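# Bend the rod into an upright arch between two sockets

## Task

Deform the rod into a standing arch, with one of its ends seated in each of the board's two sockets, and have it stay that way once the robot lets go.

## Robot and tools

Robot: two arms, left_arm and right_arm, each with a two-finger parallel gripper and a wrist camera. Base positions in the scene frame: left_arm (-0.023, +0.225, 0) m, right_arm (+0.010, -0.343, 0) m, each turned about z by a tiny amount (quat_wxyz w=+1.000, z about -0.008 / -0.009). A camera stand sits on the floor behind them. Something may occasionally nudge a loose object.

Frames. Scene frame: origin at table-top height, halfway between the nominal bases; +z up, +x outward over the table, left_arm on the +y side (image left/right need not match arm names). Each arm's reported hand poses, velocities, targets and wrist-camera poses are in that arm's own base frame. Fixed cameras and the table use the scene frame. Motion offsets are along the current Hand target's own axes. On the gripper, fingers point along +z and open and close along y; end_effector_position is the point between the pads, roughly 1 cm short of the tips. Printed positions and orientations can be a few cm off, more when reaching far.

The row format (used by execute_actions and move): 14 numbers, each in [-1, 1]: dx, dy, dz, rx, ry, rz, opening for left_arm, then the same seven for right_arm. Always give all 14 even if one arm stays still. dx..rz are an offset, not a pose, counted from that arm's Hand target as it stood when the action or move began; 1.0 equals 0.6 m or 180 degrees; rx, ry, rz form one rotation vector. Sending the same offset again moves further. Six zeros re-command the current Hand target. opening is absolute: +1 fully open (0.094 m), -1 closed. A 0 opening is a real command, so resend the present opening to keep a gripper unchanged.

execute_actions(actions, cameras): actions is a list of actions; each action is a table of up to 15 rows, one per 1/30 s step, and a short table repeats its last row to fill 15 steps. Every row counts from the action's start pose, not the previous row. cameras: list of names, ["all"], [] or null; images come by default only when actions is empty. An empty list also reveals the current scene number and task.

move(target, speed, blend, opening_speed, grip_force, blocking, cameras): drives each gripper in a straight line toward target, one 14-number row or a list of up to 15 rows, all offsets counted from the same starting Hand targets. speed in m/s, 0.002 to 2.9, default 0.25 (turning up to twice that in rad/s); one value or one per target. blend in m rounds corners between listed targets; 0 stops at each. opening_speed: rate of change on the -1..+1 scale per second, at least 0.2; use it to close gently. grip_force: newtons per pad, 10 to 50, one value or one per arm; it persists, and low values close slowly. blocking=false returns early while the move continues. Paths share at most 10 s, do not avoid obstacles or the other arm, and grippers lag and overshoot more when fast or nearly straight-armed. Keep paths away from an arm's own base (it can flip the shoulder). The result adds a move: line: done, off_target, moving, held, fault, plus limits such as paced (pose clipped) or held (steps withheld).

wait(seconds 0..10, cameras): lets time pass holding commands; a running move continues. stop(cameras): brakes a running move. zoom_image(camera, region [x0,y0,x1,y1] in pixels, max 504x504) enlarges part of the newest image of cam_head_left, cam_head_right, cam_low, cam_left_wrist or cam_right_wrist. finished_scene(scene): ends the current scene, given its number; irreversible, so call only when the arch holds on its own.

Results: end_effector_position (m) and end_effector_quat_wxyz per arm; Hand target (last commanded pose after the controller limits rotation to 40 degrees from the measured one); Tool commands; Joint positions (last value is finger gap in m); joint torques (positive toward larger angle, wrapping at ±28 N m for joints 1-3, with offsets and noise); joint velocities, which may be described as within noise; grip_measured on the opening scale (reads a bit wide when empty, a bit narrow under a squeeze); step readings for action calls. A gripper often stops short of its Hand target because of friction and weight; re-send zeros, then send the remaining gap as an offset. Check position and tilt after each move and correct tilt.

Joint ranges (rad): waist -2.618..3.054, shoulder 0..3.142, elbow 0..3.142 (straight at 2.901), wrist pitch and yaw -1.571..1.571, wrist roll -2.094..2.094.

Avoid: dropping the rod or releasing it while it moves, letting anything leave the table, striking fixtures or the table hard, any contact or squeeze between the two arms or grippers (closing on the other arm's fingers counts), strain on a wrist camera cable, and fast pushes into contact (force grows with speed and with how far the target lies past contact). A blocked arm keeps pushing; command a target back past the gripper to relieve it. Holding loads, long reach or unreachable targets heat motors: a MOTOR HOT line appears at 75 °C, at 90 °C the arm folds away and stays idle, at 100 °C it goes limp. Minimize stops, effort and time.

Each tool is called after "Emit:" as name([rows], argument=value, ...), one row to a line, values as JSON.

## Session

Emit:
execute_actions(actions=[])

Scene clock: 0.00 s.
left_arm: end_effector_position=(+0.3956, +0.0374, +0.1076) grip_measured=+1.000 end_effector_quat_wxyz=(+0.595, -0.099, +0.792, +0.096) | right_arm: end_effector_position=(+0.3892, -0.0271, +0.0936) grip_measured=+1.000 end_effector_quat_wxyz=(+0.583, +0.080, +0.807, -0.060)
Joint positions: left_arm=[-0.04 1.539 0.378 0.868 -0.311 -0.057 0.094] | right_arm=[0.026 1.536 0.345 0.864 0.215 0.068 0.094]
Joint velocities: within noise
Joint torques (N m): no reading
Heat: left arm: 34 °C; right arm: 39 °C.
Hand target: left_arm +0.3979, +0.0382, +0.1145; +0.603, -0.104, +0.785, +0.095 | right_arm +0.3920, -0.0278, +0.1014; +0.592, +0.080, +0.799, -0.062
Tool commands: left_gripper/opening=+1.0 right_gripper/opening=+1.0

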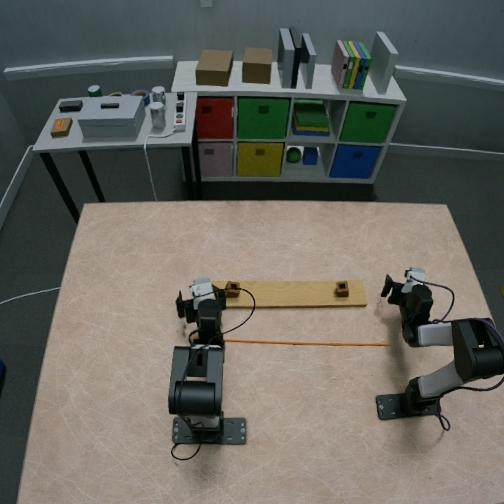

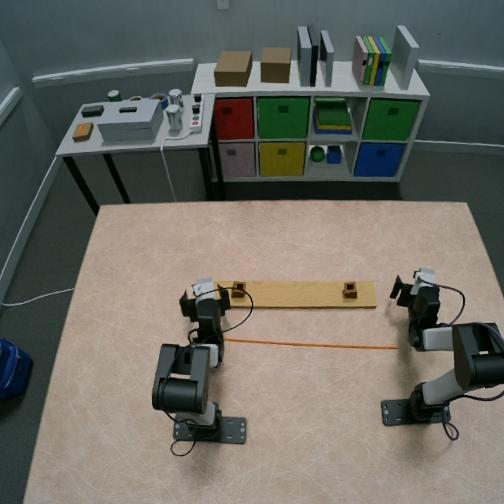

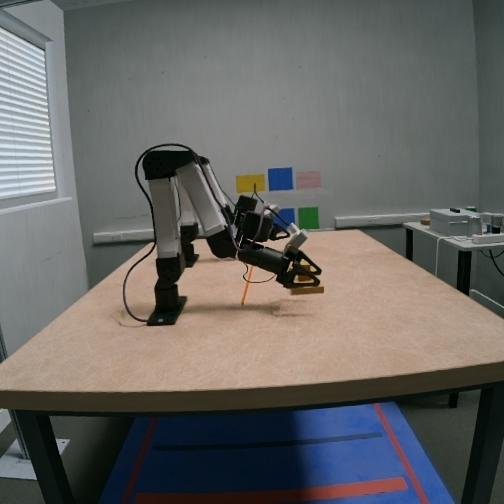

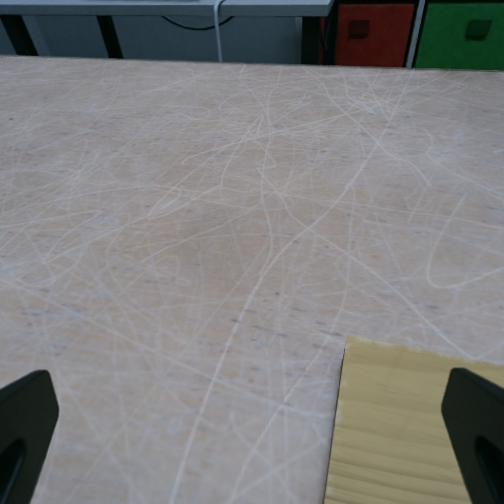

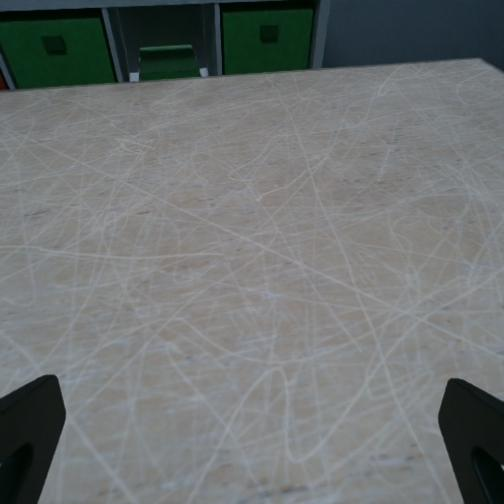

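Emit:
zoom_image(camera="cam_head_left", region=[160, 250, 420, 450])

Emit:
zoom_image(camera="cam_head_right", region=[160, 250, 440, 450])

Emit:
zoom_image(camera="cam_low", region=[120, 130, 360, 340])

Scaled by 1.938.

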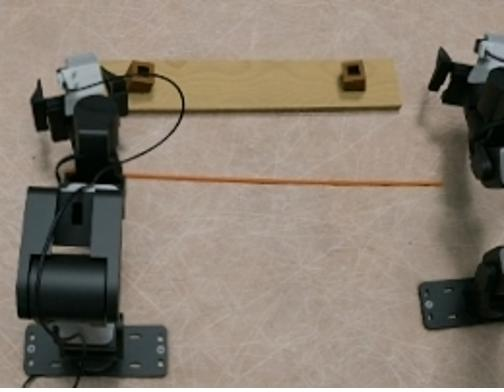

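Scaled by 1.800.

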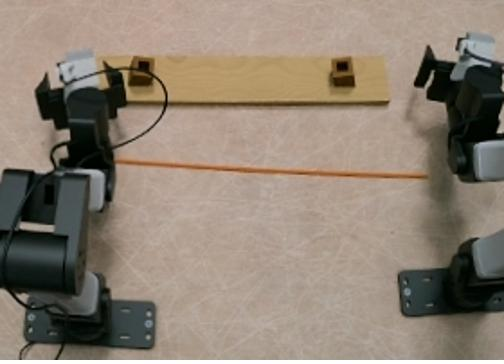

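Scaled by 2.100.

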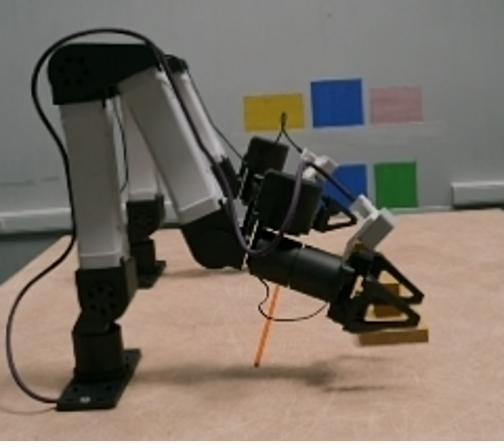

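Emit:
zoom_image(camera="cam_head_left", region=[200, 270, 300, 370])

Emit:
zoom_image(camera="cam_head_left", region=[300, 270, 400, 370])

Emit:
zoom_image(camera="cam_head_left", region=[320, 275, 370, 325])

Emit:
zoom_image(camera="cam_left_wrist", region=[252, 252, 504, 504])

Scaled by 5.040.

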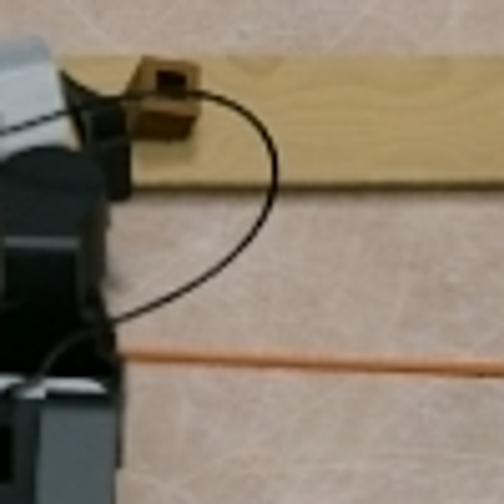

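Scaled by 5.040.

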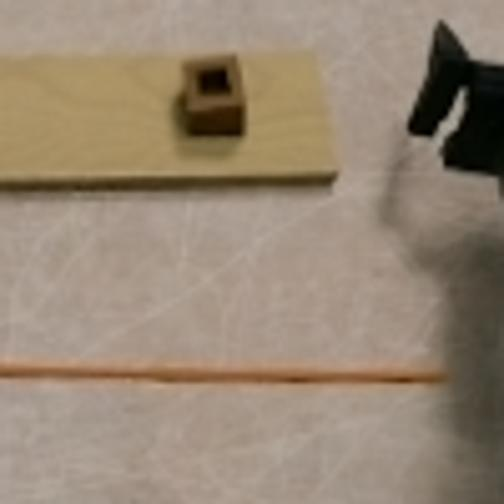

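Scaled by 10.080.

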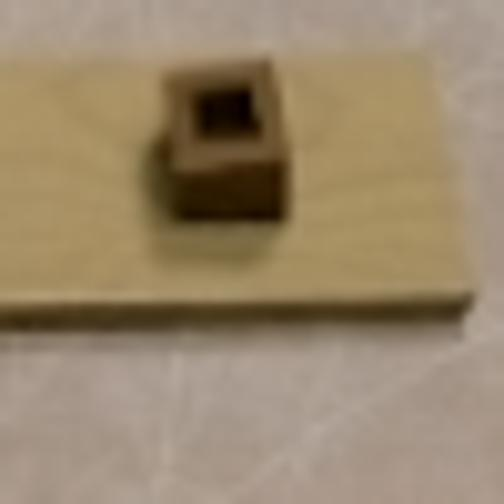

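Scaled by 2.000.

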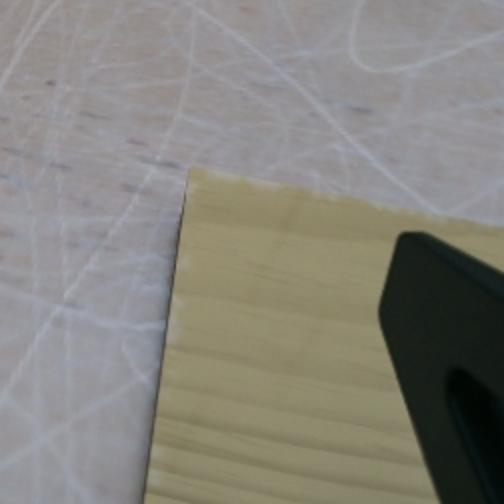

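Emit:
move(target=[-0.174, 0.413, -0.189, -0.1508, 0.0305, -0.0549, 1.0, 0, 0, 0, 0, 0, 0, 1.0], speed=0.2, cameras=["all"])

Scene clock: 187.93 s.
left_arm: end_effector_position=(+0.2492, +0.2497, +0.2434) grip_measured=+1.000 end_effector_quat_wxyz=(+0.534, -0.322, +0.750, +0.220) | right_arm: end_effector_position=(+0.3892, -0.0271, +0.0936) grip_measured=+1.000 end_effector_quat_wxyz=(+0.583, +0.080, +0.807, -0.060)
Joint positions: left_arm=[0.777 0.951 0.701 -0.089 -0.018 -0.02 0.094] | right_arm=[0.026 1.536 0.345 0.864 0.215 0.068 0.094]
Joint torques (N m): left_arm=[0.1 -1.39 12.92 1.68 0.15 0.09] | right_arm=[-0.4 -6.79 6.02 2.09 0.05 -0.01]
Heat: left arm: 38 °C; right arm: 46 °C.
Hand target: left_arm +0.2502, +0.2501, +0.2503; +0.530, -0.313, +0.757, +0.220 | right_arm +0.3920, -0.0278, +0.1014; +0.592, +0.080, +0.799, -0.062
Off the commanded pose: left_arm 0.007 m, 1 deg | right_arm 0.008 m, 1 deg.
move: done

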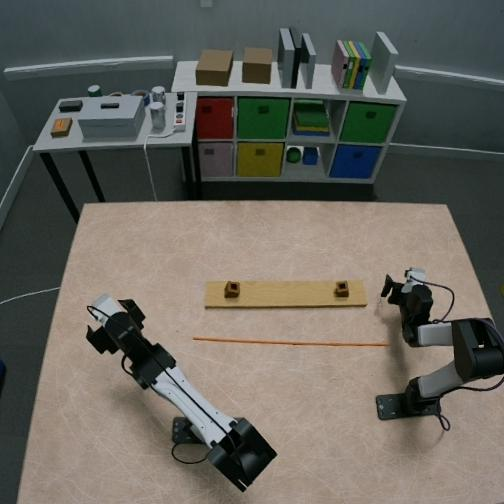

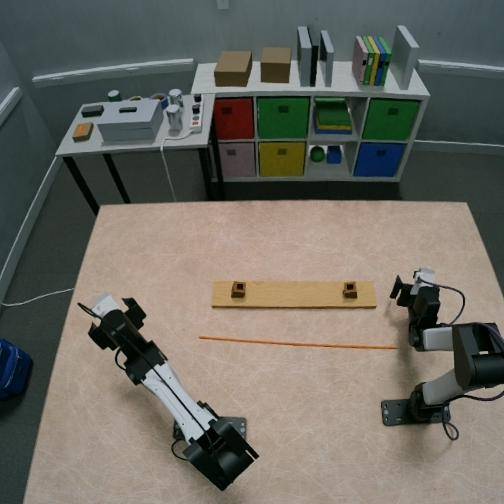

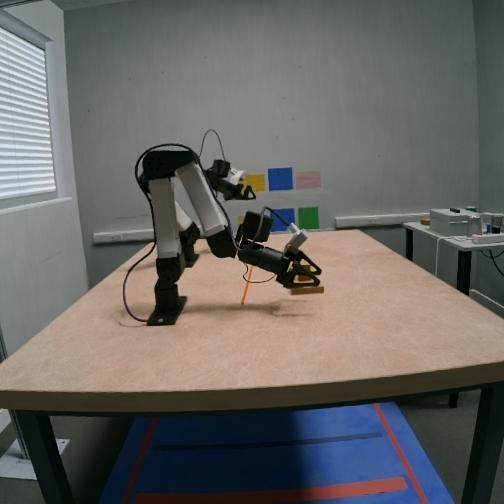

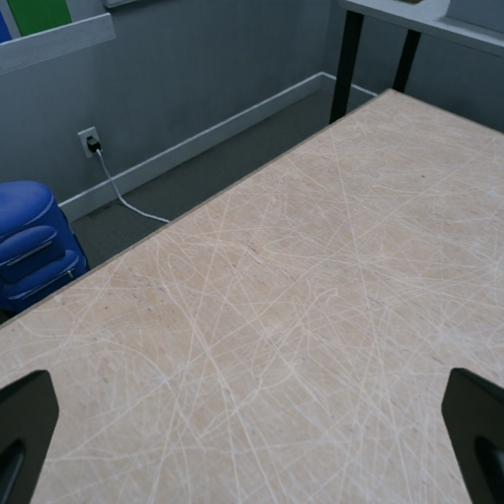

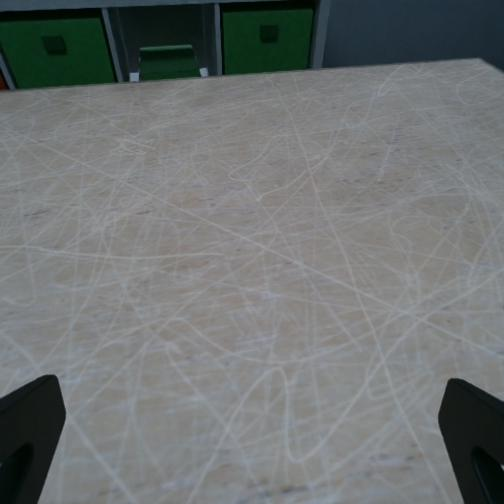

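Emit:
zoom_image(camera="cam_head_left", region=[185, 265, 285, 365])

Emit:
zoom_image(camera="cam_head_left", region=[300, 265, 400, 365])

Emit:
zoom_image(camera="cam_head_right", region=[190, 265, 290, 365])

Emit:
zoom_image(camera="cam_head_right", region=[310, 265, 410, 365])

Scaled by 5.040.

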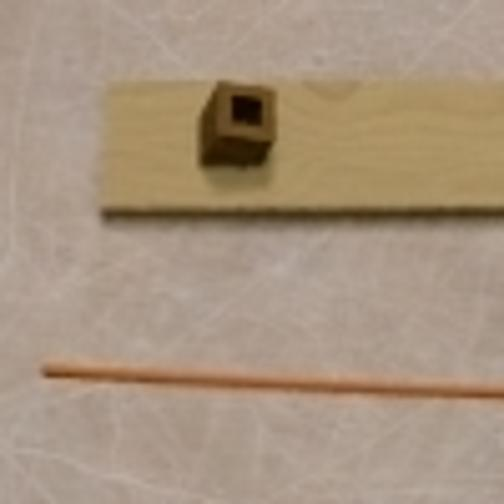

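Scaled by 5.040.

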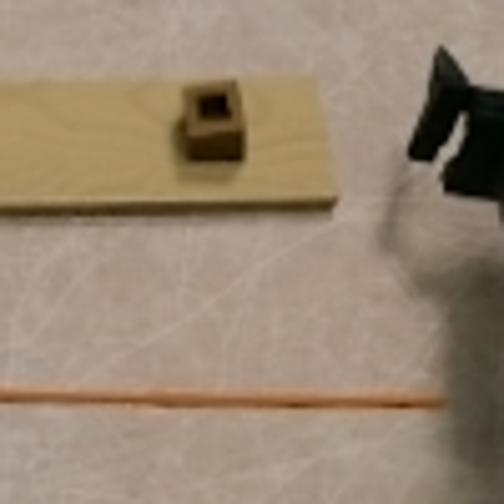

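Scaled by 5.040.

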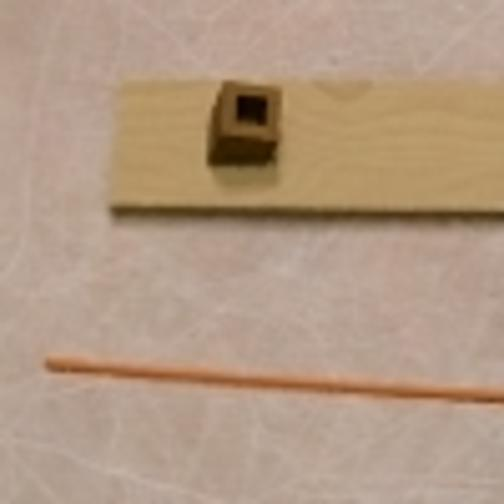

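Scaled by 5.040.

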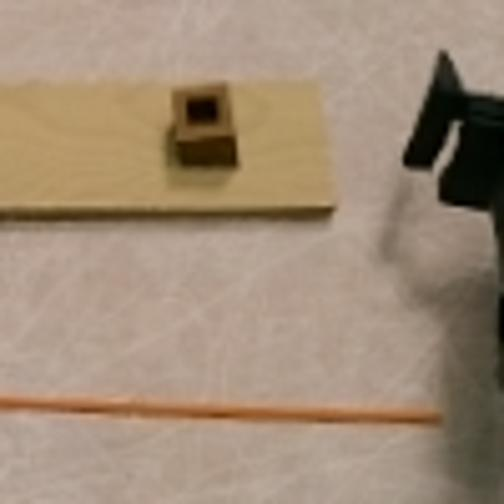

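Emit:
move([
  [0.0607, -0.2945, -0.1663, 0.1526, 0.3677, 0.2171, 1.0, -0.1905, 0.0135, -0.2242, -0.0424, 0.4044, -0.0547, 1.0],
  [0.2413, -0.3418, -0.1758, 0.4450, 0.1839, 0.6347, 1.0, 0.0067, 0.1688, -0.3042, -0.3548, 0.2876, -0.4770, 1.0],
], speed=0.25, blend=[0.04, 0], cameras=["all"])

Scene clock: 338.37 s.
left_arm: end_effector_position=(+0.2891, +0.0050, +0.1486) grip_measured=+1.000 end_effector_quat_wxyz=(-0.015, +0.697, +0.717, -0.004) | right_arm: end_effector_position=(+0.2380, +0.1020, +0.1442) grip_measured=+1.000 end_effector_quat_wxyz=(+0.029, +0.700, -0.714, -0.003)
Joint positions: left_arm=[0.008 1.663 1.503 -1.438 -0.015 1.551 0.094] | right_arm=[0.415 1.574 1.391 -1.443 0.014 -1.136 0.094]
Joint torques (N m): left_arm=[-1.14 -7.77 5.63 0.27 0.2 0.11] | right_arm=[0.05 -10.7 5.2 0.47 -0.18 -0.11]
Heat: left arm: 45 °C; right arm: 43 °C.
Hand target: left_arm +0.2898, +0.0001, +0.1501; +0.000, +0.707, +0.707, +0.000 | right_arm +0.2403, +0.1070, +0.1504; +0.000, +0.707, -0.707, +0.000
Off the commanded pose: left_arm 0.005 m, 2 deg | right_arm 0.008 m, 3 deg.
move: off_target (right_arm)

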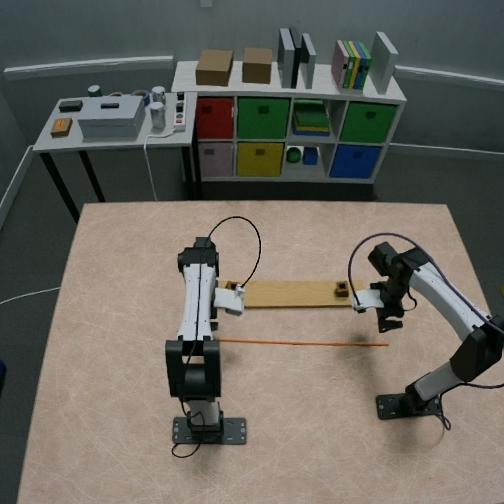

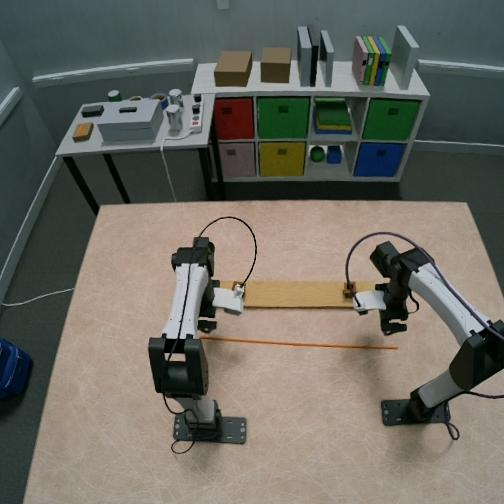

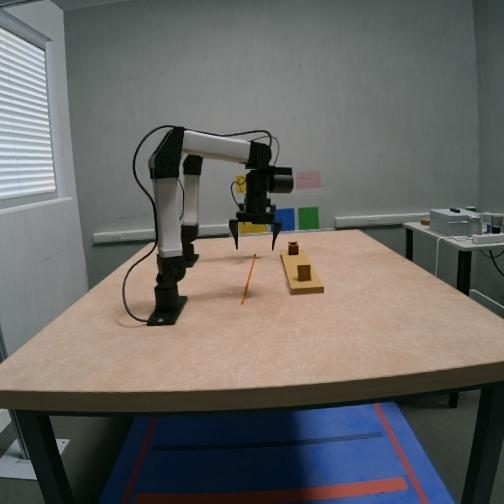

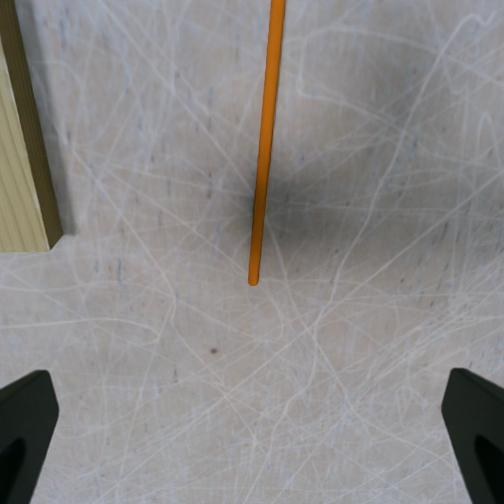

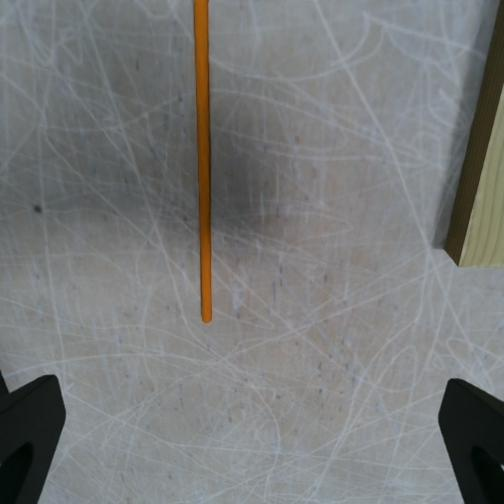

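Emit:
zoom_image(camera="cam_low", region=[200, 150, 350, 310])

Emit:
zoom_image(camera="cam_left_wrist", region=[200, 200, 300, 300])

Emit:
zoom_image(camera="cam_right_wrist", region=[150, 240, 250, 340])

Emit:
zoom_image(camera="cam_left_wrist", region=[0, 340, 120, 504])

Scaled by 3.150.

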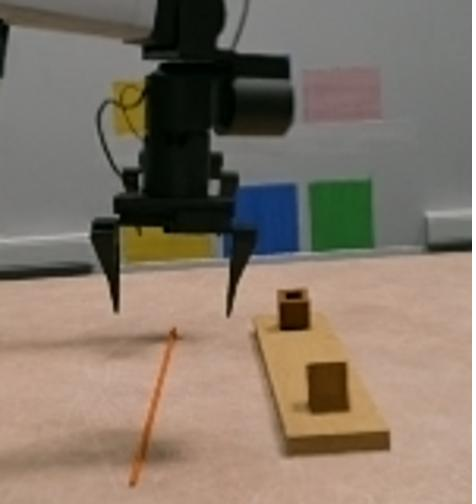

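Scaled by 5.040.

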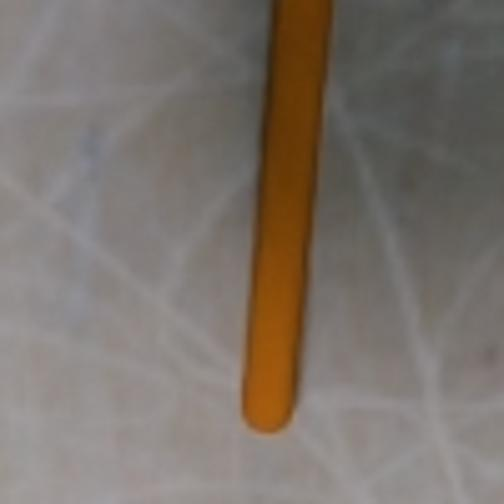

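Scaled by 5.040.

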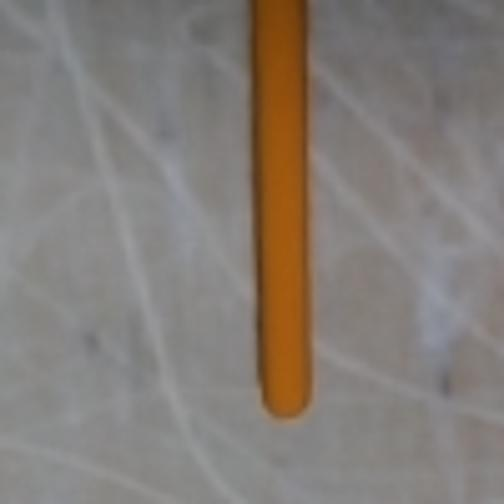

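Scaled by 3.073.

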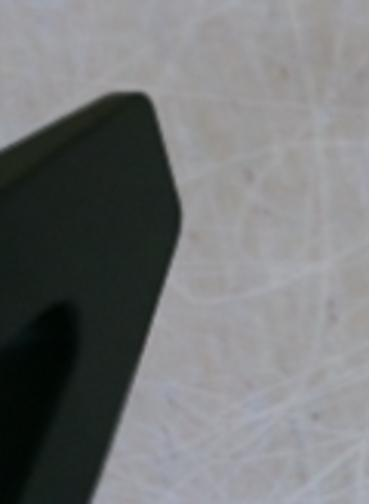

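Emit:
move(target=[-0.0502, -0.0152, 0.1502, -0.0085, -0.0050, 0.0267, 1.0, -0.001, 0.0572, 0.1407, 0.0144, -0.0117, 0.009, 1.0], speed=0.15, cameras=["all"])

Scene clock: 431.80 s.
left_arm: end_effector_position=(+0.2796, -0.0244, +0.0585) grip_measured=+1.000 end_effector_quat_wxyz=(-0.003, +0.732, +0.681, +0.002) | right_arm: end_effector_position=(+0.2028, +0.1005, +0.0631) grip_measured=+1.000 end_effector_quat_wxyz=(-0.004, +0.696, -0.718, +0.005)
Joint positions: left_arm=[-0.092 1.642 1.119 -1.05 -0.007 1.551 0.094] | right_arm=[0.465 1.418 0.924 -1.067 0.007 -1.074 0.094]
Joint torques (N m): left_arm=[-1.01 -7.47 5.44 0.36 0.26 -0.04] | right_arm=[0.31 -8.08 4.94 0.64 -0.24 0.07]
Heat: left arm: 37 °C; right arm: 36 °C.
Hand target: left_arm +0.2808, -0.0302, +0.0600; +0.015, +0.736, +0.677, +0.004 | right_arm +0.2060, +0.1076, +0.0659; -0.029, +0.697, -0.717, +0.003
Off the commanded pose: left_arm 0.006 m, 2 deg | right_arm 0.008 m, 3 deg.
move: off_target (right_arm)

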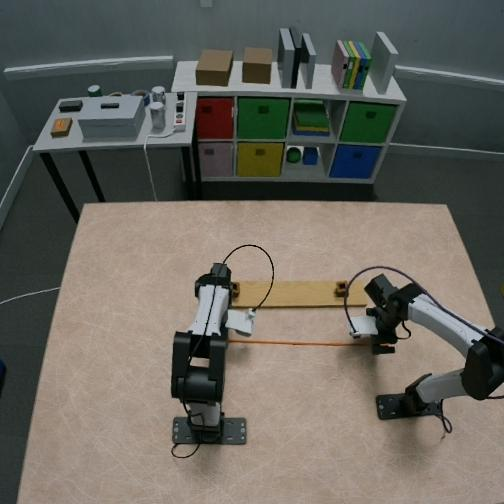

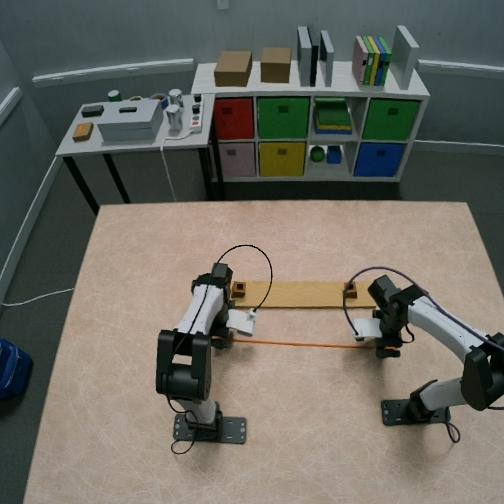

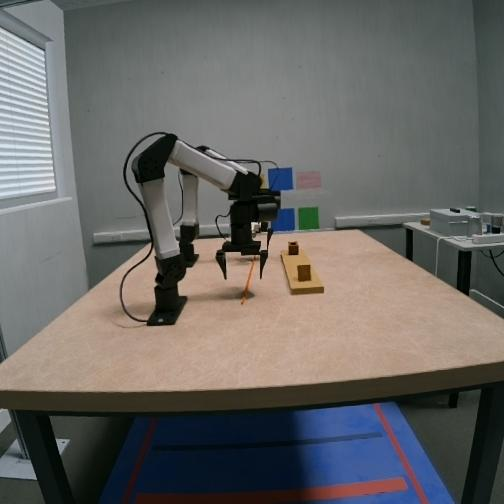

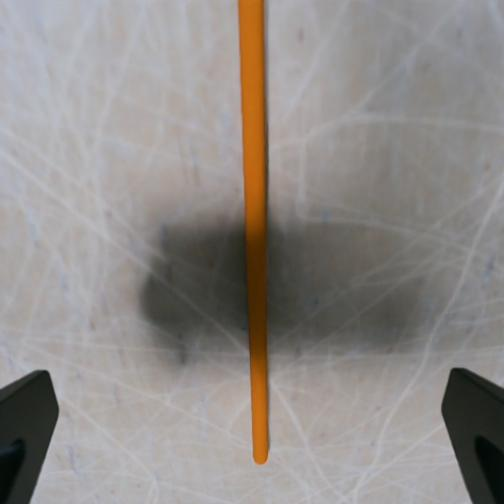

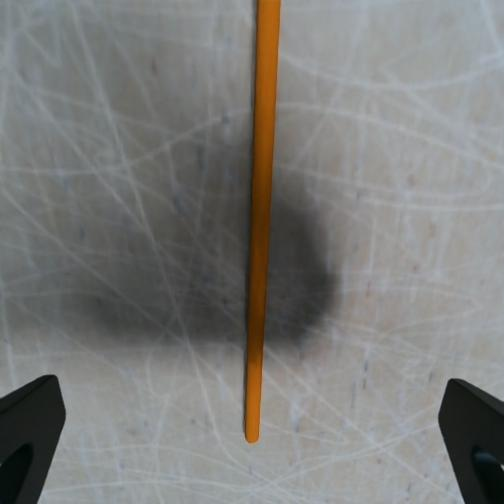

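Emit:
move(target=[0.025, -0.0025, 0.0558, 0, 0, -0.0064, 1.0, 0.02, -0.0037, 0.0635, 0, 0, 0.008, 1.0], speed=0.08, cameras=["cam_low", "cam_left_wrist", "cam_right_wrist"])

Scene clock: 464.60 s.
left_arm: end_effector_position=(+0.2810, -0.0137, +0.0325) grip_measured=+1.000 end_effector_quat_wxyz=(+0.007, +0.724, +0.689, +0.012) | right_arm: end_effector_position=(+0.2061, +0.0931, +0.0319) grip_measured=+1.000 end_effector_quat_wxyz=(-0.020, +0.684, -0.729, +0.010)
Joint positions: left_arm=[-0.053 1.653 1.022 -0.913 -0.007 1.568 0.094] | right_arm=[0.429 1.425 0.798 -0.9 0.007 -1.079 0.094]
Joint torques (N m): left_arm=[0.13 -4.9 5.48 0.4 0.29 0.1] | right_arm=[-1.09 -4.19 5.07 0.73 -0.27 -0.1]
Heat: left arm: 36 °C; right arm: 35 °C.
Hand target: left_arm +0.2814, -0.0157, +0.0263; +0.015, +0.729, +0.684, +0.004 | right_arm +0.2096, +0.0969, +0.0275; -0.029, +0.688, -0.725, +0.003
Off the commanded pose: left_arm 0.007 m, 2 deg | right_arm 0.007 m, 1 deg.
move: done
Images, in order (width x height): cam_low 504x504, cam_left_wrist 504x504, cam_right_wrist 504x504.

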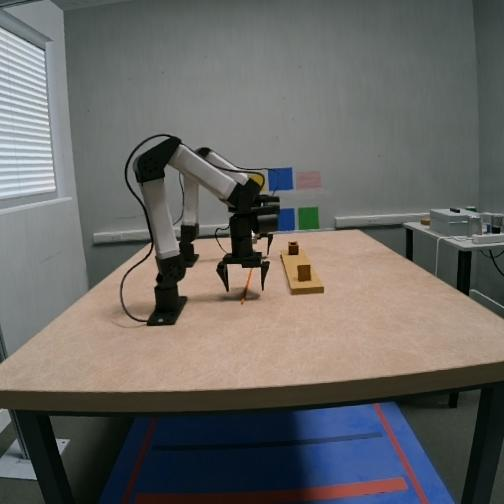

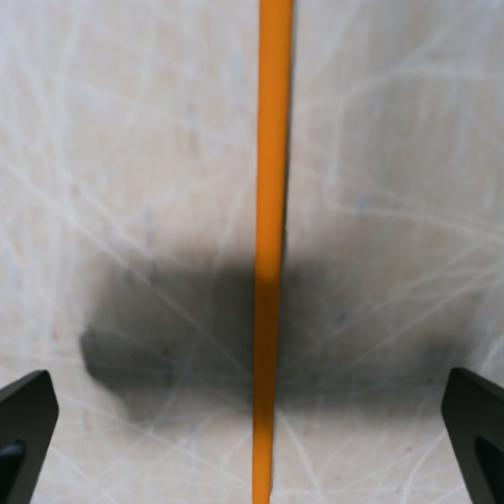

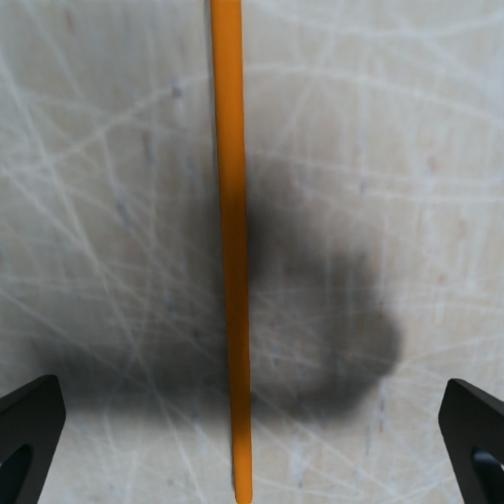

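Emit:
move(target=[0.0167, -0.0067, 0.0242, 0, 0, 0.005, 1.0, 0.0167, 0.0067, 0.0242, 0, 0, -0.005, 1.0], speed=0.05, cameras=["cam_low", "cam_left_wrist", "cam_right_wrist"])

Scene clock: 478.43 s.
left_arm: end_effector_position=(+0.2806, -0.0047, +0.0202) grip_measured=+1.000 end_effector_quat_wxyz=(+0.011, +0.730, +0.683, +0.013) | right_arm: end_effector_position=(+0.2025, +0.0841, +0.0166) grip_measured=+1.000 end_effector_quat_wxyz=(-0.019, +0.690, -0.723, +0.010)
Joint positions: left_arm=[-0.018 1.663 0.979 -0.852 -0.003 1.62 0.094] | right_arm=[0.398 1.425 0.732 -0.834 0.005 -1.126 0.094]
Joint torques (N m): left_arm=[0.27 -4.53 4.67 0.42 0.23 0.11] | right_arm=[-1.14 -4.03 4.92 0.73 -0.27 -0.1]
Heat: left arm: 36 °C; right arm: 35 °C.
Hand target: left_arm +0.2783, -0.0056, +0.0115; +0.015, +0.735, +0.678, +0.004 | right_arm +0.2057, +0.0876, +0.0125; -0.029, +0.693, -0.720, +0.003
Off the commanded pose: left_arm 0.009 m, 1 deg | right_arm 0.006 m, 1 deg.
move: done
Images, in order (width x height): cam_low 504x504, cam_left_wrist 504x504, cam_right_wrist 504x504.

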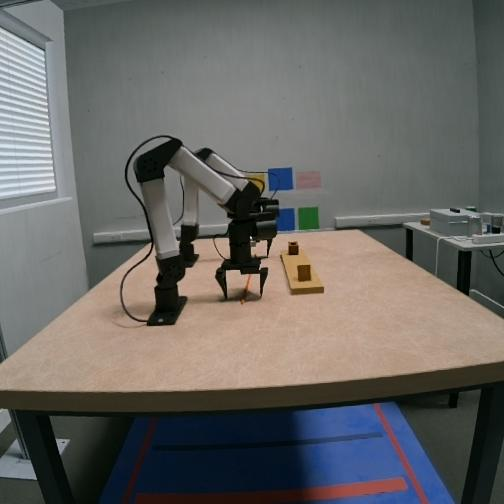

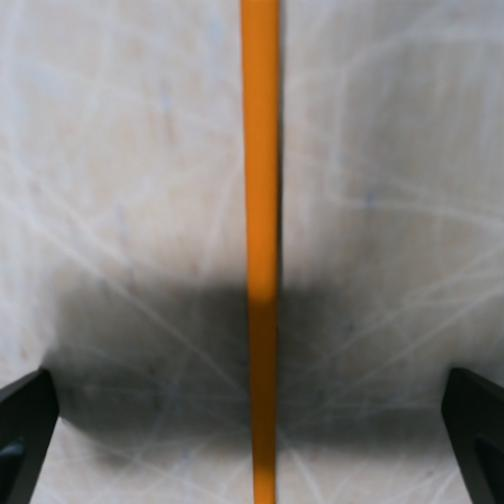

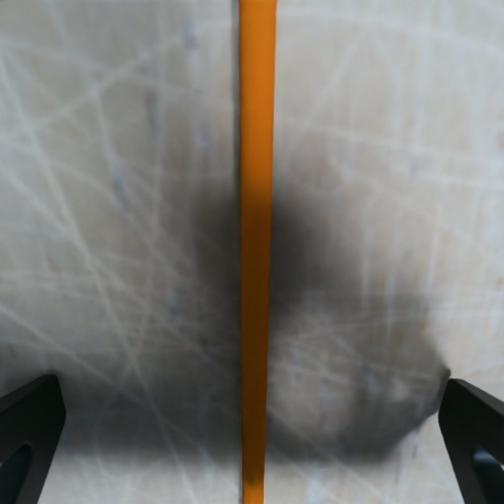

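Emit:
zoom_image(camera="cam_low", region=[195, 230, 295, 330])

Emit:
zoom_image(camera="cam_left_wrist", region=[0, 340, 164, 504])

Emit:
zoom_image(camera="cam_right_wrist", region=[340, 340, 504, 504])

Scaled by 5.040.

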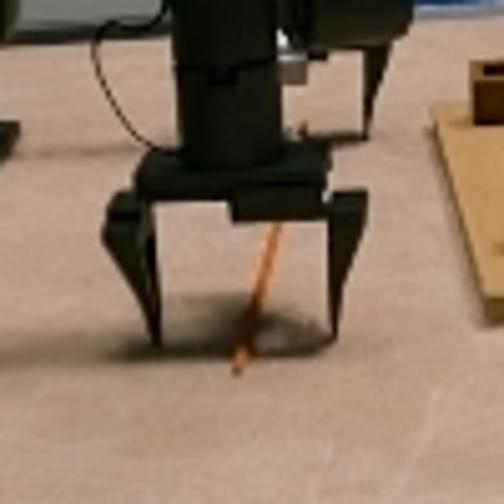

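Scaled by 3.073.

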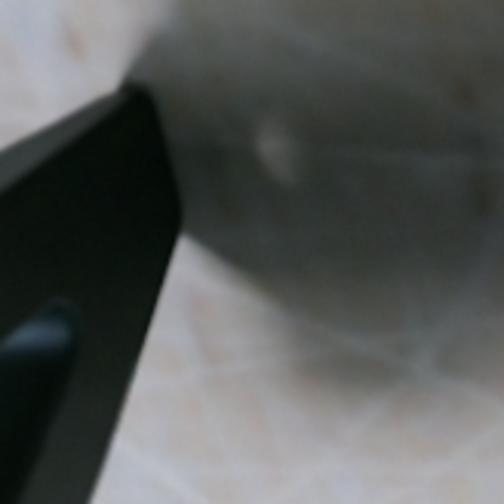

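Scaled by 3.073.

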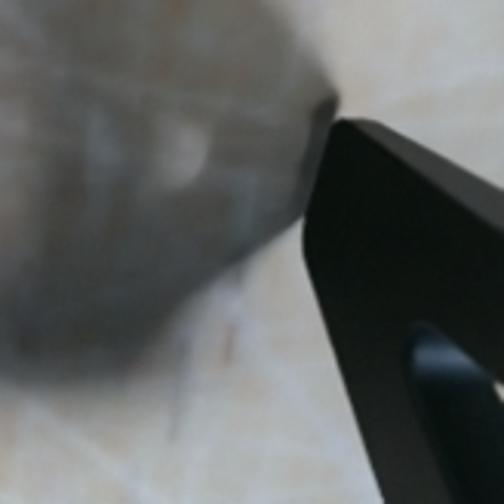

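Emit:
move(target=[0, 0, 0.0067, 0, 0, 0, 1.0, 0, 0, 0.0067, 0, 0, 0, 1.0], speed=0.03, cameras=["cam_low", "cam_left_wrist", "cam_right_wrist"])

Scene clock: 487.80 s.
left_arm: end_effector_position=(+0.2808, -0.0047, +0.0196) grip_measured=+1.000 end_effector_quat_wxyz=(+0.012, +0.730, +0.683, +0.014) | right_arm: end_effector_position=(+0.2022, +0.0843, +0.0141) grip_measured=+1.000 end_effector_quat_wxyz=(-0.019, +0.691, -0.723, +0.009)
Joint positions: left_arm=[-0.018 1.663 0.976 -0.847 -0.003 1.62 0.094] | right_arm=[0.398 1.43 0.725 -0.824 0.004 -1.128 0.094]
Joint torques (N m): left_arm=[0.24 -3.93 4.11 0.56 0.24 0.1] | right_arm=[-1.11 -3.7 4.56 0.8 -0.26 -0.09]
Heat: left arm: 35 °C; right arm: 35 °C.
Hand target: left_arm +0.2786, -0.0057, +0.0075; +0.015, +0.735, +0.678, +0.004 | right_arm +0.2059, +0.0878, +0.0085; -0.029, +0.693, -0.720, +0.003
Off the commanded pose: left_arm 0.012 m, 1 deg | right_arm 0.008 m, 1 deg.
move: off_target (left_arm)
Images, in order (width x height): cam_low 504x504, cam_left_wrist 504x504, cam_right_wrist 504x504.

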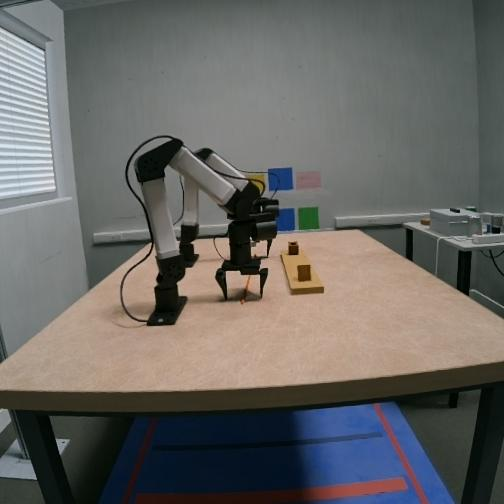

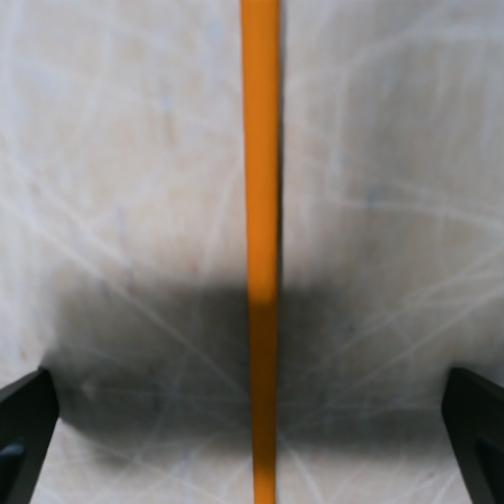

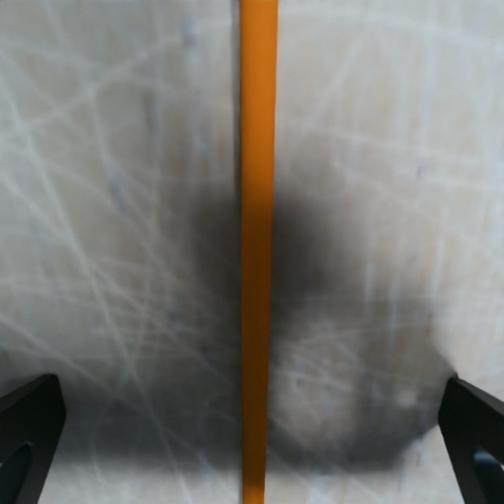

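Emit:
move(target=[0, 0, -0.008, 0, 0, 0, 1.0, 0, 0, 0.006, 0, 0, 0, 1.0], speed=0.03, cameras=["cam_low", "cam_left_wrist", "cam_right_wrist"])

Emit:
zoom_image(camera="cam_right_wrist", region=[340, 340, 504, 504])

Emit:
zoom_image(camera="cam_right_wrist", region=[0, 340, 164, 504])

Emit:
zoom_image(camera="cam_left_wrist", region=[340, 340, 504, 504])

Scene clock: 497.07 s.
left_arm: end_effector_position=(+0.2808, -0.0047, +0.0196) grip_measured=+1.000 end_effector_quat_wxyz=(+0.012, +0.730, +0.683, +0.014) | right_arm: end_effector_position=(+0.2023, +0.0843, +0.0139) grip_measured=+1.000 end_effector_quat_wxyz=(-0.020, +0.691, -0.723, +0.009)
Joint positions: left_arm=[-0.018 1.663 0.976 -0.847 -0.003 1.62 0.094] | right_arm=[0.398 1.43 0.725 -0.822 0.004 -1.128 0.094]
Joint torques (N m): left_arm=[0.24 -4.57 5.16 0.36 0.24 0.1] | right_arm=[-1.1 -3 3.75 0.95 -0.25 -0.09]
Heat: left arm: 35 °C; right arm: 35 °C.
Hand target: left_arm +0.2784, -0.0056, +0.0123; +0.015, +0.735, +0.678, +0.004 | right_arm +0.2060, +0.0879, +0.0048; -0.029, +0.693, -0.720, +0.003
Off the commanded pose: left_arm 0.008 m, 1 deg | right_arm 0.010 m, 1 deg.
move: done
Images, in order (width x height): cam_low 504x504, cam_left_wrist 504x504, cam_right_wrist 504x504.

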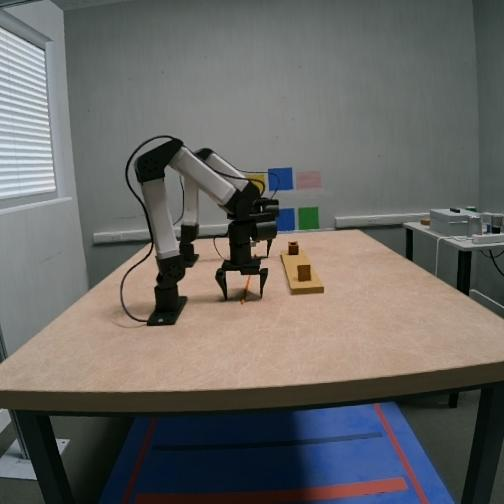

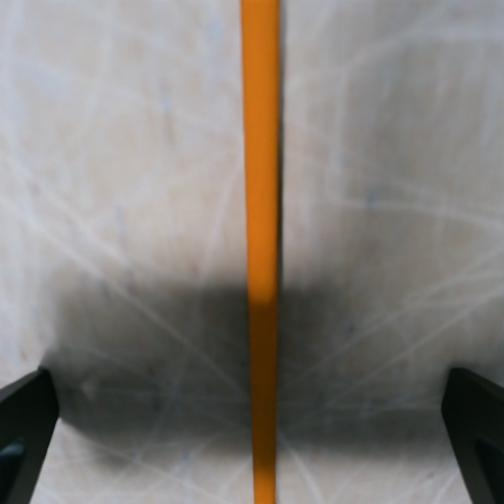

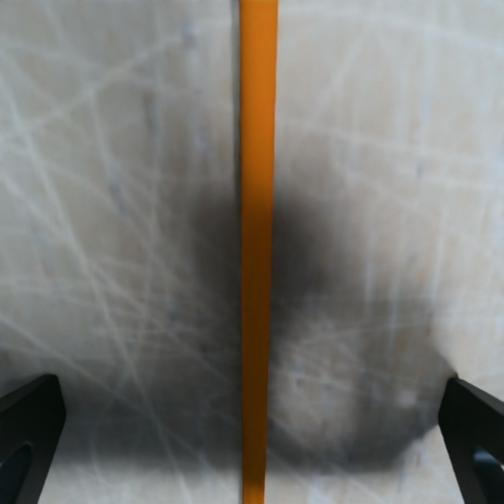

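Scaled by 3.073.

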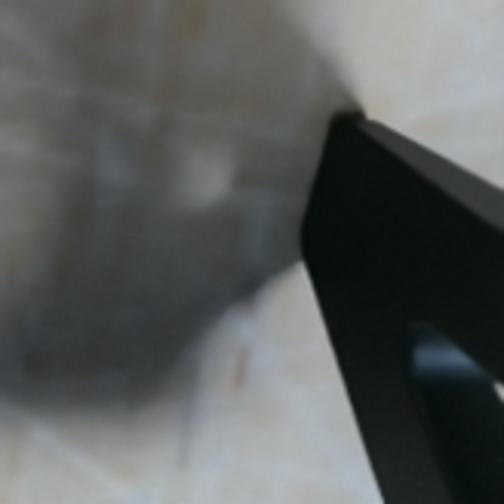

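Scaled by 3.073.

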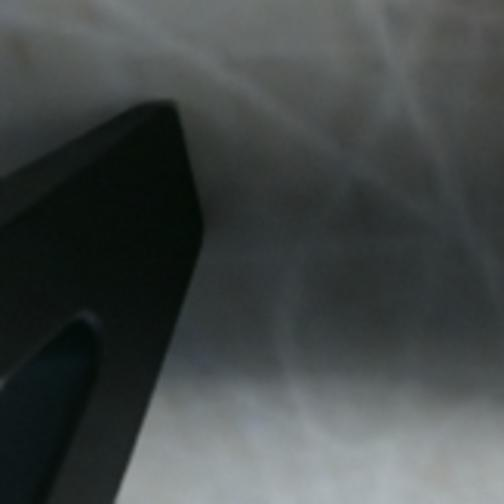

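Scaled by 3.073.

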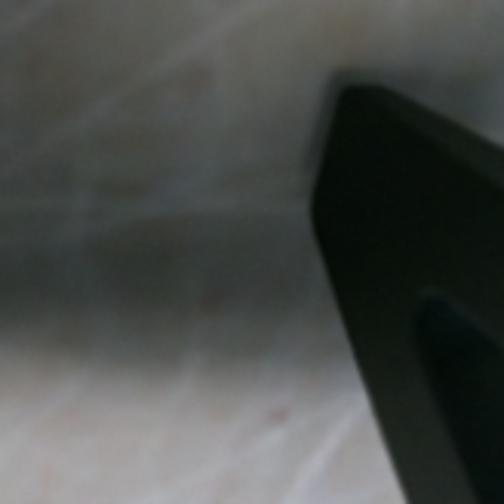

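Emit:
move(target=[0, 0, -0.002, 0, 0, 0, -1.0, 0, 0, -0.01, 0, 0, 0, -1.0], speed=0.03, opening_speed=0.6, cameras=["cam_low", "cam_left_wrist", "cam_right_wrist"])

Scene clock: 505.63 s.
left_arm: end_effector_position=(+0.2816, -0.0047, +0.0196) grip_measured=-0.918 end_effector_quat_wxyz=(+0.013, +0.730, +0.683, +0.015) | right_arm: end_effector_position=(+0.2022, +0.0846, +0.0139) grip_measured=-0.908 end_effector_quat_wxyz=(-0.020, +0.691, -0.723, +0.009)
Joint positions: left_arm=[-0.018 1.663 0.976 -0.844 -0.003 1.62 0.004] | right_arm=[0.398 1.43 0.725 -0.822 0.002 -1.128 0.004]
Joint torques (N m): left_arm=[0.25 -4.75 5.42 0.28 0.25 0.1] | right_arm=[-1.13 -4.18 5.2 0.68 -0.23 -0.1]
Heat: left arm: 35 °C; right arm: 34 °C.
Hand target: left_arm +0.2784, -0.0056, +0.0135; +0.015, +0.735, +0.678, +0.004 | right_arm +0.2058, +0.0877, +0.0108; -0.029, +0.693, -0.720, +0.003
Off the commanded pose: left_arm 0.007 m, 2 deg | right_arm 0.006 m, 1 deg.
move: done
Images, in order (width x height): cam_low 504x504, cam_left_wrist 504x504, cam_right_wrist 504x504.

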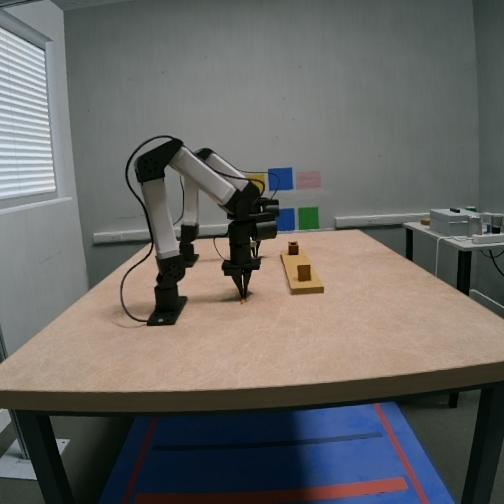

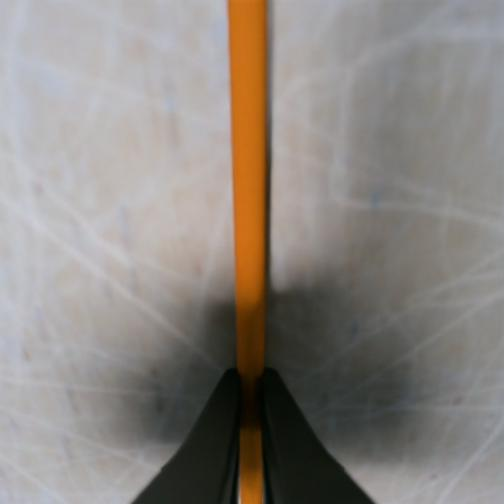

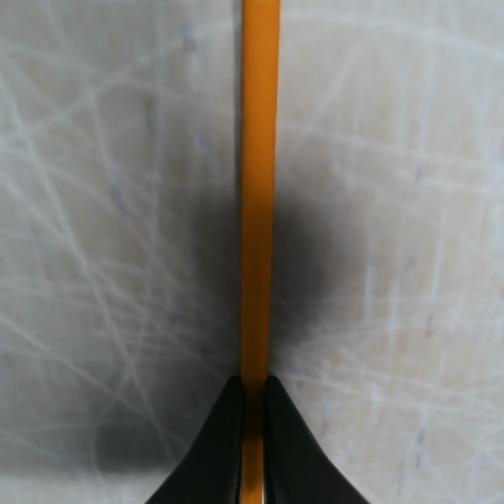

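Emit:
zoom_image(camera="cam_left_wrist", region=[170, 340, 334, 504])

Emit:
zoom_image(camera="cam_right_wrist", region=[170, 340, 334, 504])

Emit:
zoom_image(camera="cam_low", region=[195, 230, 295, 330])

Scaled by 3.073.

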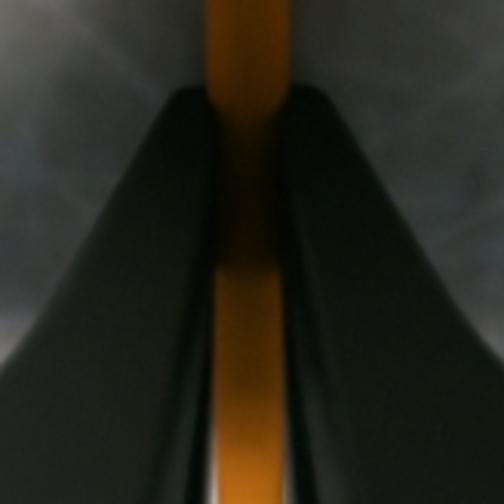

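Scaled by 3.073.

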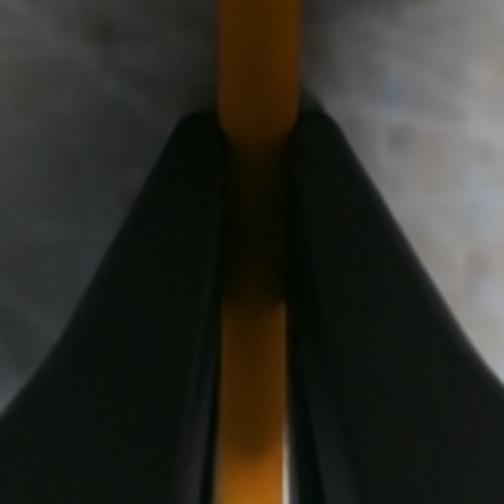

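Scaled by 5.040.

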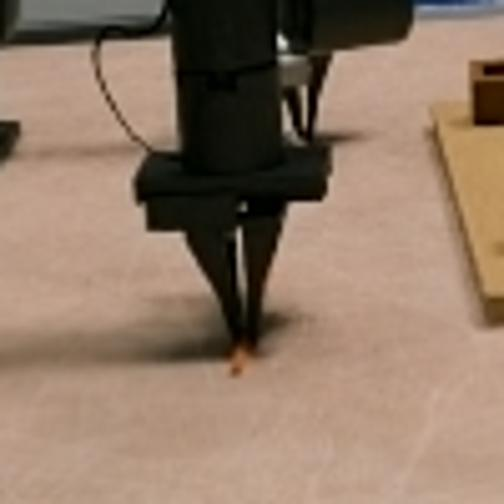

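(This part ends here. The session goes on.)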